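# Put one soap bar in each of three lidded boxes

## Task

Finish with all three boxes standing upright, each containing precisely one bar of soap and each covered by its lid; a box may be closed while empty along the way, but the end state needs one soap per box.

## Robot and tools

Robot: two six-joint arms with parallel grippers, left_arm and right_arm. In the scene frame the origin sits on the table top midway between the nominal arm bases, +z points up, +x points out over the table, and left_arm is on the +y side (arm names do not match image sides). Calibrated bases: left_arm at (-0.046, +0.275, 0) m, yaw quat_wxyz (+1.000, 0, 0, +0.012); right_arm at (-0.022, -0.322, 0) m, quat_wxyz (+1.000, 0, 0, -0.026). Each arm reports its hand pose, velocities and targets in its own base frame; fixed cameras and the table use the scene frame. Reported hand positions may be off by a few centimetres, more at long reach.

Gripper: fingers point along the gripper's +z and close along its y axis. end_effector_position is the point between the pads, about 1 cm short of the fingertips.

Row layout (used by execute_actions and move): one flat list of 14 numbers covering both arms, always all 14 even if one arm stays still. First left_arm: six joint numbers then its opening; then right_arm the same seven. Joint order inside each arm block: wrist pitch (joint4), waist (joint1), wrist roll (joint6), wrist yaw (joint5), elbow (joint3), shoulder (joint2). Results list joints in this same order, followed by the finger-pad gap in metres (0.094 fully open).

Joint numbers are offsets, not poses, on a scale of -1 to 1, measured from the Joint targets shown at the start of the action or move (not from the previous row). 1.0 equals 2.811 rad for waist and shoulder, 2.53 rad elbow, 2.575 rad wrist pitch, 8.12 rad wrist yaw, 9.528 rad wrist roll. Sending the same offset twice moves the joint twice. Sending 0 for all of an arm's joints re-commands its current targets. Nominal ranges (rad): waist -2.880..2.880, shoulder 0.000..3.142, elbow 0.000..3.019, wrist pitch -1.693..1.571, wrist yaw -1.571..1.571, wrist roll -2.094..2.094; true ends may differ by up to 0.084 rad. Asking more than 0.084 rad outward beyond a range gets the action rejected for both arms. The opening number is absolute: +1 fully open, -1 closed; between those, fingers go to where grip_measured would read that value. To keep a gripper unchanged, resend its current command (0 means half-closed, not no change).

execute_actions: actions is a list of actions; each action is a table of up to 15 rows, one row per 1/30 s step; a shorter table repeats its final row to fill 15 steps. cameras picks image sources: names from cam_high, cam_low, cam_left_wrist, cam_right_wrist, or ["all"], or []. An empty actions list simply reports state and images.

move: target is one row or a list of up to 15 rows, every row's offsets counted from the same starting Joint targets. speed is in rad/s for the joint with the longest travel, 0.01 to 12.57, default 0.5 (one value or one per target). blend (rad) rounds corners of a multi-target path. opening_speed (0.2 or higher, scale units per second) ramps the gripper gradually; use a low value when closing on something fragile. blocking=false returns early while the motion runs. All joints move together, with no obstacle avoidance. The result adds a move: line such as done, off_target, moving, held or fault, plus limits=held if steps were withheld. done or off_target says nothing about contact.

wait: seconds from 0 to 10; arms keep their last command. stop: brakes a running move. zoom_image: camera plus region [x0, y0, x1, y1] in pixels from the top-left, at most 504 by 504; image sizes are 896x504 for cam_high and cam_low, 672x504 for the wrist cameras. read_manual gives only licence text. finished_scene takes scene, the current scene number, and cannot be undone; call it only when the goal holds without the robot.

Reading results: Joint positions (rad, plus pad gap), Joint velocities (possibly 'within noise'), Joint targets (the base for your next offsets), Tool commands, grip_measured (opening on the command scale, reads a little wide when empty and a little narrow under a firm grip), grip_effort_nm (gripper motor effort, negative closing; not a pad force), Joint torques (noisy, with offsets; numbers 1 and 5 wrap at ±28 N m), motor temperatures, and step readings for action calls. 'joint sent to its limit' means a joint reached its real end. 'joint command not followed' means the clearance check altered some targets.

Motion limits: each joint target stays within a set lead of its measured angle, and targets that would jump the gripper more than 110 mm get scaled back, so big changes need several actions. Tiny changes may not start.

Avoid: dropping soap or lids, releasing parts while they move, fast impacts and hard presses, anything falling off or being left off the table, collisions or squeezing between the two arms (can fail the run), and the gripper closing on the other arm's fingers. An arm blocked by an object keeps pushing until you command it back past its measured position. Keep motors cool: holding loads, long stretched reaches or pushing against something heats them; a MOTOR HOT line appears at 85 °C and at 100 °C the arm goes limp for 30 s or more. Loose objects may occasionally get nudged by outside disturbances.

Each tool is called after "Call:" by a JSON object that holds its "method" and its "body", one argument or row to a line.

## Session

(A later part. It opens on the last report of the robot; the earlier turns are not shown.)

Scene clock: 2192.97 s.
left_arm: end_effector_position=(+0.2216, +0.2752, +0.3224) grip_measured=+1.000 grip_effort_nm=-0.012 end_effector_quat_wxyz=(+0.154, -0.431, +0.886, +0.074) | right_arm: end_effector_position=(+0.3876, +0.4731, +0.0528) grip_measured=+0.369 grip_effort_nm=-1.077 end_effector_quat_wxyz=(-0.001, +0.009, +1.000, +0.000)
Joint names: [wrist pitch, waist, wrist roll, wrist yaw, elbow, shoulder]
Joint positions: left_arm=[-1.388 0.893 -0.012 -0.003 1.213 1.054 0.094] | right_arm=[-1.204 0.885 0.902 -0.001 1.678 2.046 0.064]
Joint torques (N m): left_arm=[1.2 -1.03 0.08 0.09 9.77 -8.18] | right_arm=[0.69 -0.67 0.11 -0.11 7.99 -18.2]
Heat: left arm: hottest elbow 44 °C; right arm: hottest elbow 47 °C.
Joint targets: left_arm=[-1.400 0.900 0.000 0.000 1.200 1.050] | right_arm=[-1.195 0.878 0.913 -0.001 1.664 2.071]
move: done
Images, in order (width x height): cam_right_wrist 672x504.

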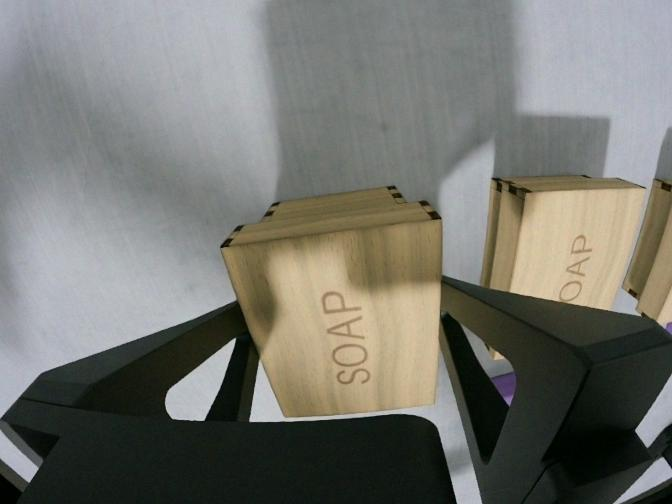

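Call:
{"method": "move", "body": {
  "target": [0,0,0,0,0,0,1,0.0085,0,0,0,-0.0047,0.0044,0.3],
  "speed": 0.02,
  "cameras": ["cam_right_wrist","cam_low"]
}}

Call:
{"method": "zoom_image", "body": {
  "camera": "cam_right_wrist",
  "region": [200, 150, 480, 320]
}}

Call:
{"method": "zoom_image", "body": {
  "camera": "cam_low",
  "region": [470, 260, 570, 330]
}}

Scene clock: 2202.30 s.
left_arm: end_effector_position=(+0.2216, +0.2752, +0.3224) grip_measured=+1.000 grip_effort_nm=-0.007 end_effector_quat_wxyz=(+0.154, -0.431, +0.886, +0.074) | right_arm: end_effector_position=(+0.3879, +0.4734, +0.0451) grip_measured=+0.368 grip_effort_nm=-1.077 end_effector_quat_wxyz=(+0.001, +0.009, +1.000, +0.001)
Joint names: [wrist pitch, waist, wrist roll, wrist yaw, elbow, shoulder]
Joint positions: left_arm=[-1.388 0.893 -0.012 -0.003 1.213 1.054 0.094] | right_arm=[-1.182 0.885 0.902 -0.001 1.666 2.052 0.064]
Joint torques (N m): left_arm=[1.2 -1.03 0.09 0.09 9.78 -8.18] | right_arm=[0.69 -0.67 0.11 -0.11 7.9 -17.85]
Heat: left arm: hottest elbow 44 °C; right arm: hottest elbow 47 °C.
Joint targets: left_arm=[-1.400 0.900 0.000 0.000 1.200 1.050] | right_arm=[-1.173 0.878 0.913 -0.001 1.652 2.083]
move: done
Images, in order (width x height): cam_low 896x504, cam_right_wrist 672x504.

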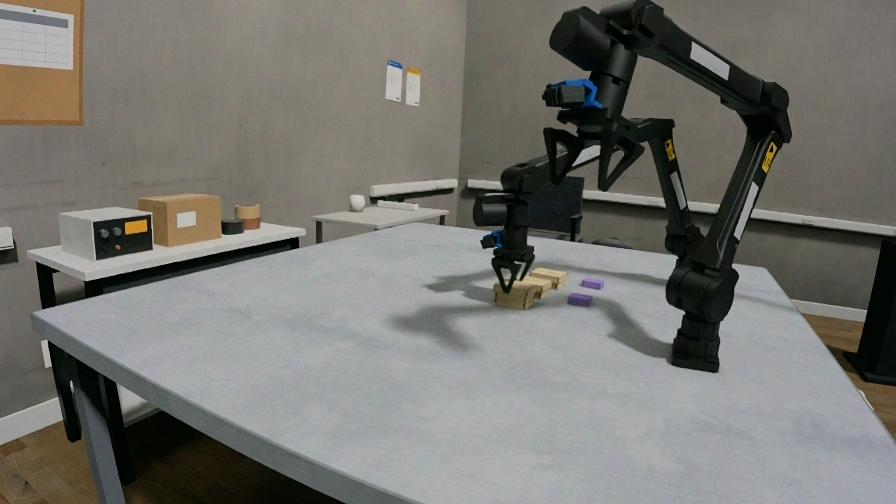

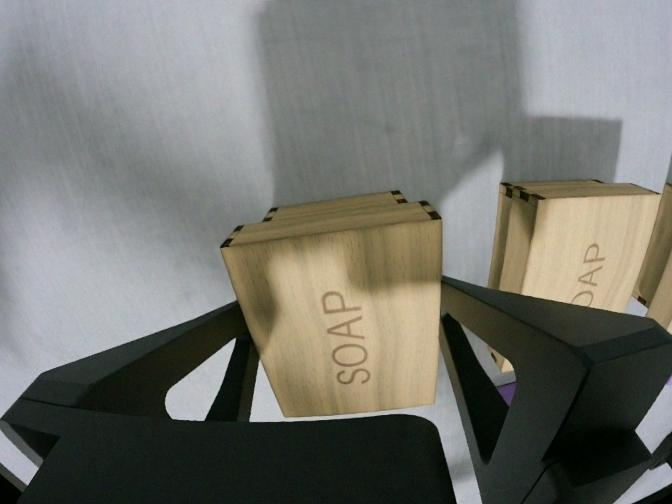

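Scaled by 1.800 from the camera's 672x504 image, which has a finer 960x720 frame.

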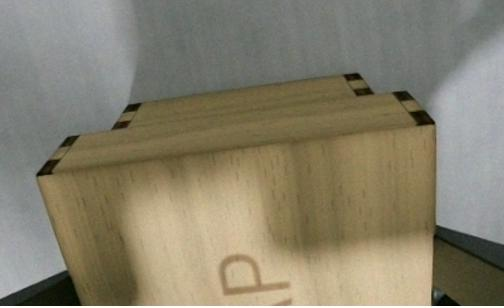

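Scaled by 5.040 from the camera's 896x504 image, which has a finer 1280x720 frame.

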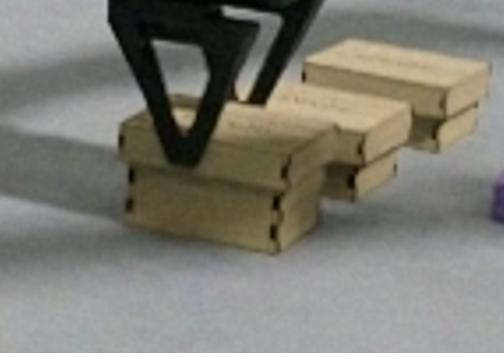

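Call:
{"method": "move", "body": {
  "target": [0,0,0,0,0,0,1,0.007,0,0,0,-0.0039,0.0042,0.3],
  "speed": 0.03,
  "cameras": ["cam_low"]
}}

Call:
{"method": "zoom_image", "body": {
  "camera": "cam_low",
  "region": [470, 260, 570, 330]
}}

Scene clock: 2212.47 s.
left_arm: end_effector_position=(+0.2216, +0.2752, +0.3224) grip_measured=+1.000 grip_effort_nm=-0.007 end_effector_quat_wxyz=(+0.154, -0.431, +0.886, +0.074) | right_arm: end_effector_position=(+0.3874, +0.4728, +0.0341) grip_measured=+0.368 grip_effort_nm=-1.082 end_effector_quat_wxyz=(-0.001, +0.009, +1.000, +0.000)
Joint names: [wrist pitch, waist, wrist roll, wrist yaw, elbow, shoulder]
Joint positions: left_arm=[-1.388 0.893 -0.012 -0.003 1.213 1.054 0.094] | right_arm=[-1.164 0.885 0.902 -0.001 1.656 2.065 0.064]
Joint torques (N m): left_arm=[1.2 -1.03 0.09 0.09 9.77 -8.18] | right_arm=[0.77 -0.67 0.11 -0.11 7.82 -17.85]
Heat: left arm: hottest elbow 44 °C; right arm: hottest elbow 47 °C.
Joint targets: left_arm=[-1.400 0.900 0.000 0.000 1.200 1.050] | right_arm=[-1.155 0.878 0.913 -0.001 1.642 2.095]
move: done
Images, in order (width x height): cam_low 896x504.

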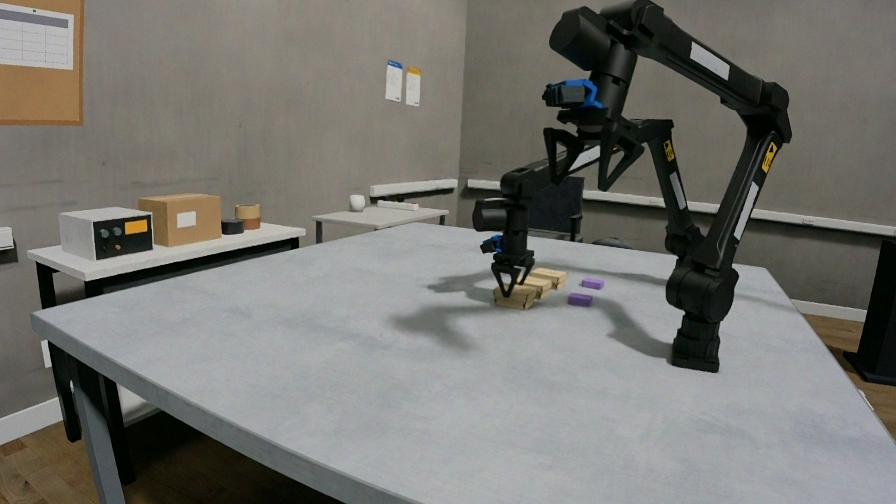

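Scaled by 5.040 from the camera's 896x504 image, which has a finer 1280x720 frame.

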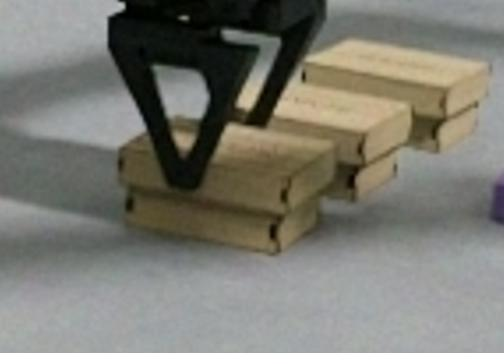

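Call:
{"method": "move", "body": {
  "target": [
    [0,0,0,0,0,0,1,0.002,0,0,0,-0.001,0.0009,0.3],
    [0,0,0,0,0,0,1,0.002,0,0,0,-0.001,0.0009,1],
    [0,0,0,0,0,0,1,-0.0559,0,0,0,0.0605,-0.0334,1],
    [0,0,0,0,0,0,1,-0.05,-0.2,-0.05,0,0,-0.12,1]
  ],
  "speed": [0.03,0.3,0.3,0.6],
  "opening_speed": 0.8,
  "cameras": ["all"]
}}

Call:
{"method": "zoom_image", "body": {
  "camera": "cam_low",
  "region": [470, 240, 610, 330]
}}

Call:
{"method": "zoom_image", "body": {
  "camera": "cam_high",
  "region": [320, 170, 460, 310]
}}

Scene clock: 2226.83 s.
left_arm: end_effector_position=(+0.2216, +0.2752, +0.3224) grip_measured=+1.000 grip_effort_nm=-0.012 end_effector_quat_wxyz=(+0.154, -0.431, +0.886, +0.074) | right_arm: end_effector_position=(+0.5568, +0.1775, +0.2060) grip_measured=+0.998 grip_effort_nm=0.032 end_effector_quat_wxyz=(+0.082, +0.070, +0.994, +0.033)
Joint names: [wrist pitch, waist, wrist roll, wrist yaw, elbow, shoulder]
Joint positions: left_arm=[-1.388 0.893 -0.012 -0.003 1.213 1.054 0.094] | right_arm=[-1.287 0.309 0.449 0 1.658 1.765 0.094]
Joint torques (N m): left_arm=[1.2 -1.08 0.09 0.09 9.77 -8.23] | right_arm=[0.84 0.62 -0.1 -0.15 8.83 -17.9]
Heat: left arm: hottest elbow 44 °C; right arm: hottest elbow 48 °C.
Joint targets: left_arm=[-1.400 0.900 0.000 0.000 1.200 1.050] | right_arm=[-1.284 0.315 0.437 -0.001 1.642 1.757]
move: done

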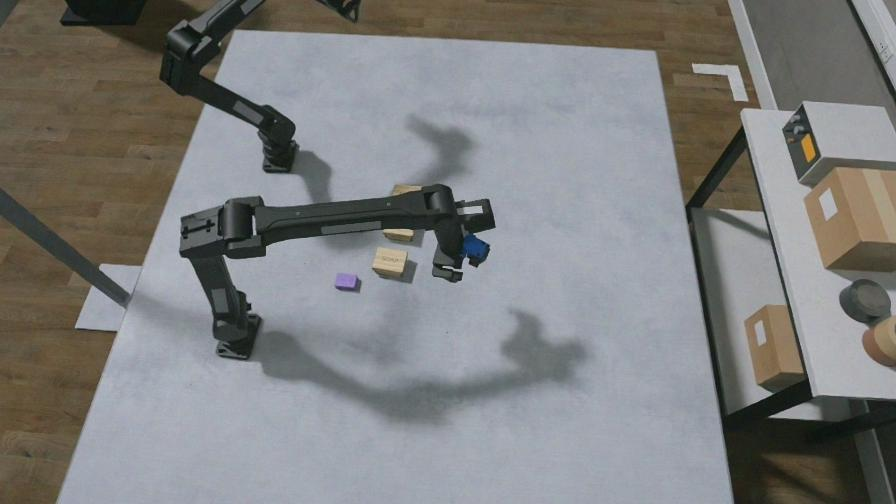

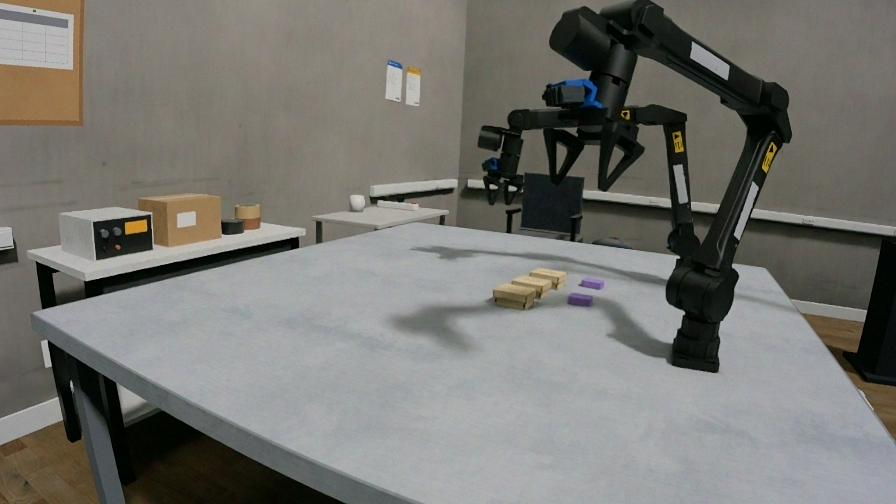

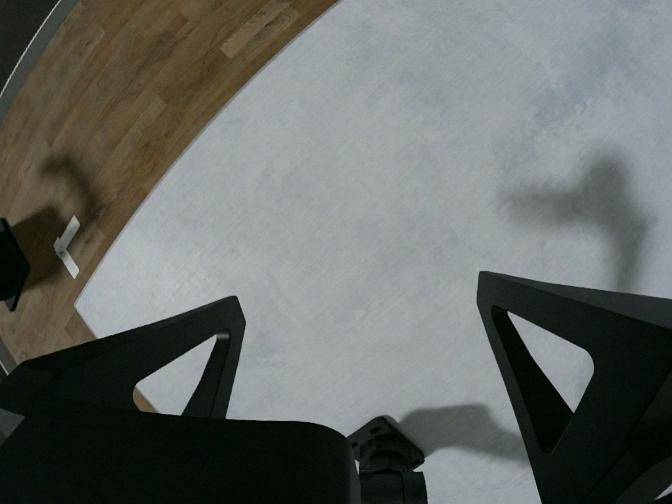

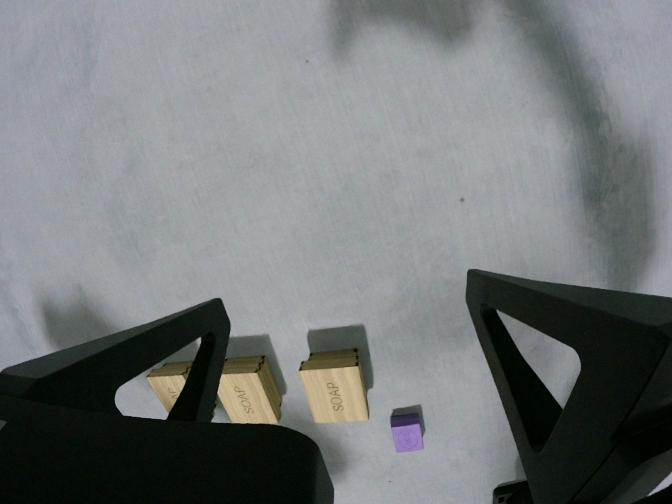

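Scaled by 3.600 from the camera's 896x504 image, which has a finer 1280x720 frame.

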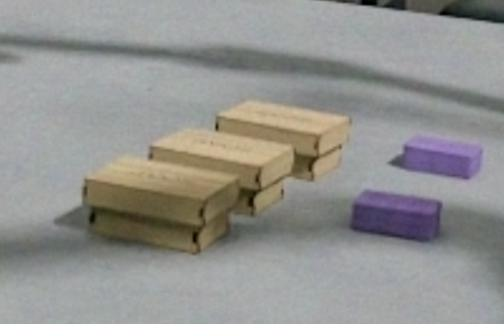

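Scaled by 3.600 from the camera's 896x504 image, which has a finer 1280x720 frame.

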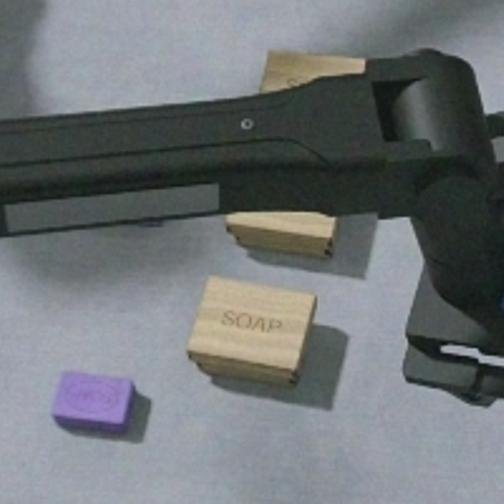

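Call:
{"method": "finished_scene", "body": {
  "scene": 1
}}

The scene is finished: the task was done.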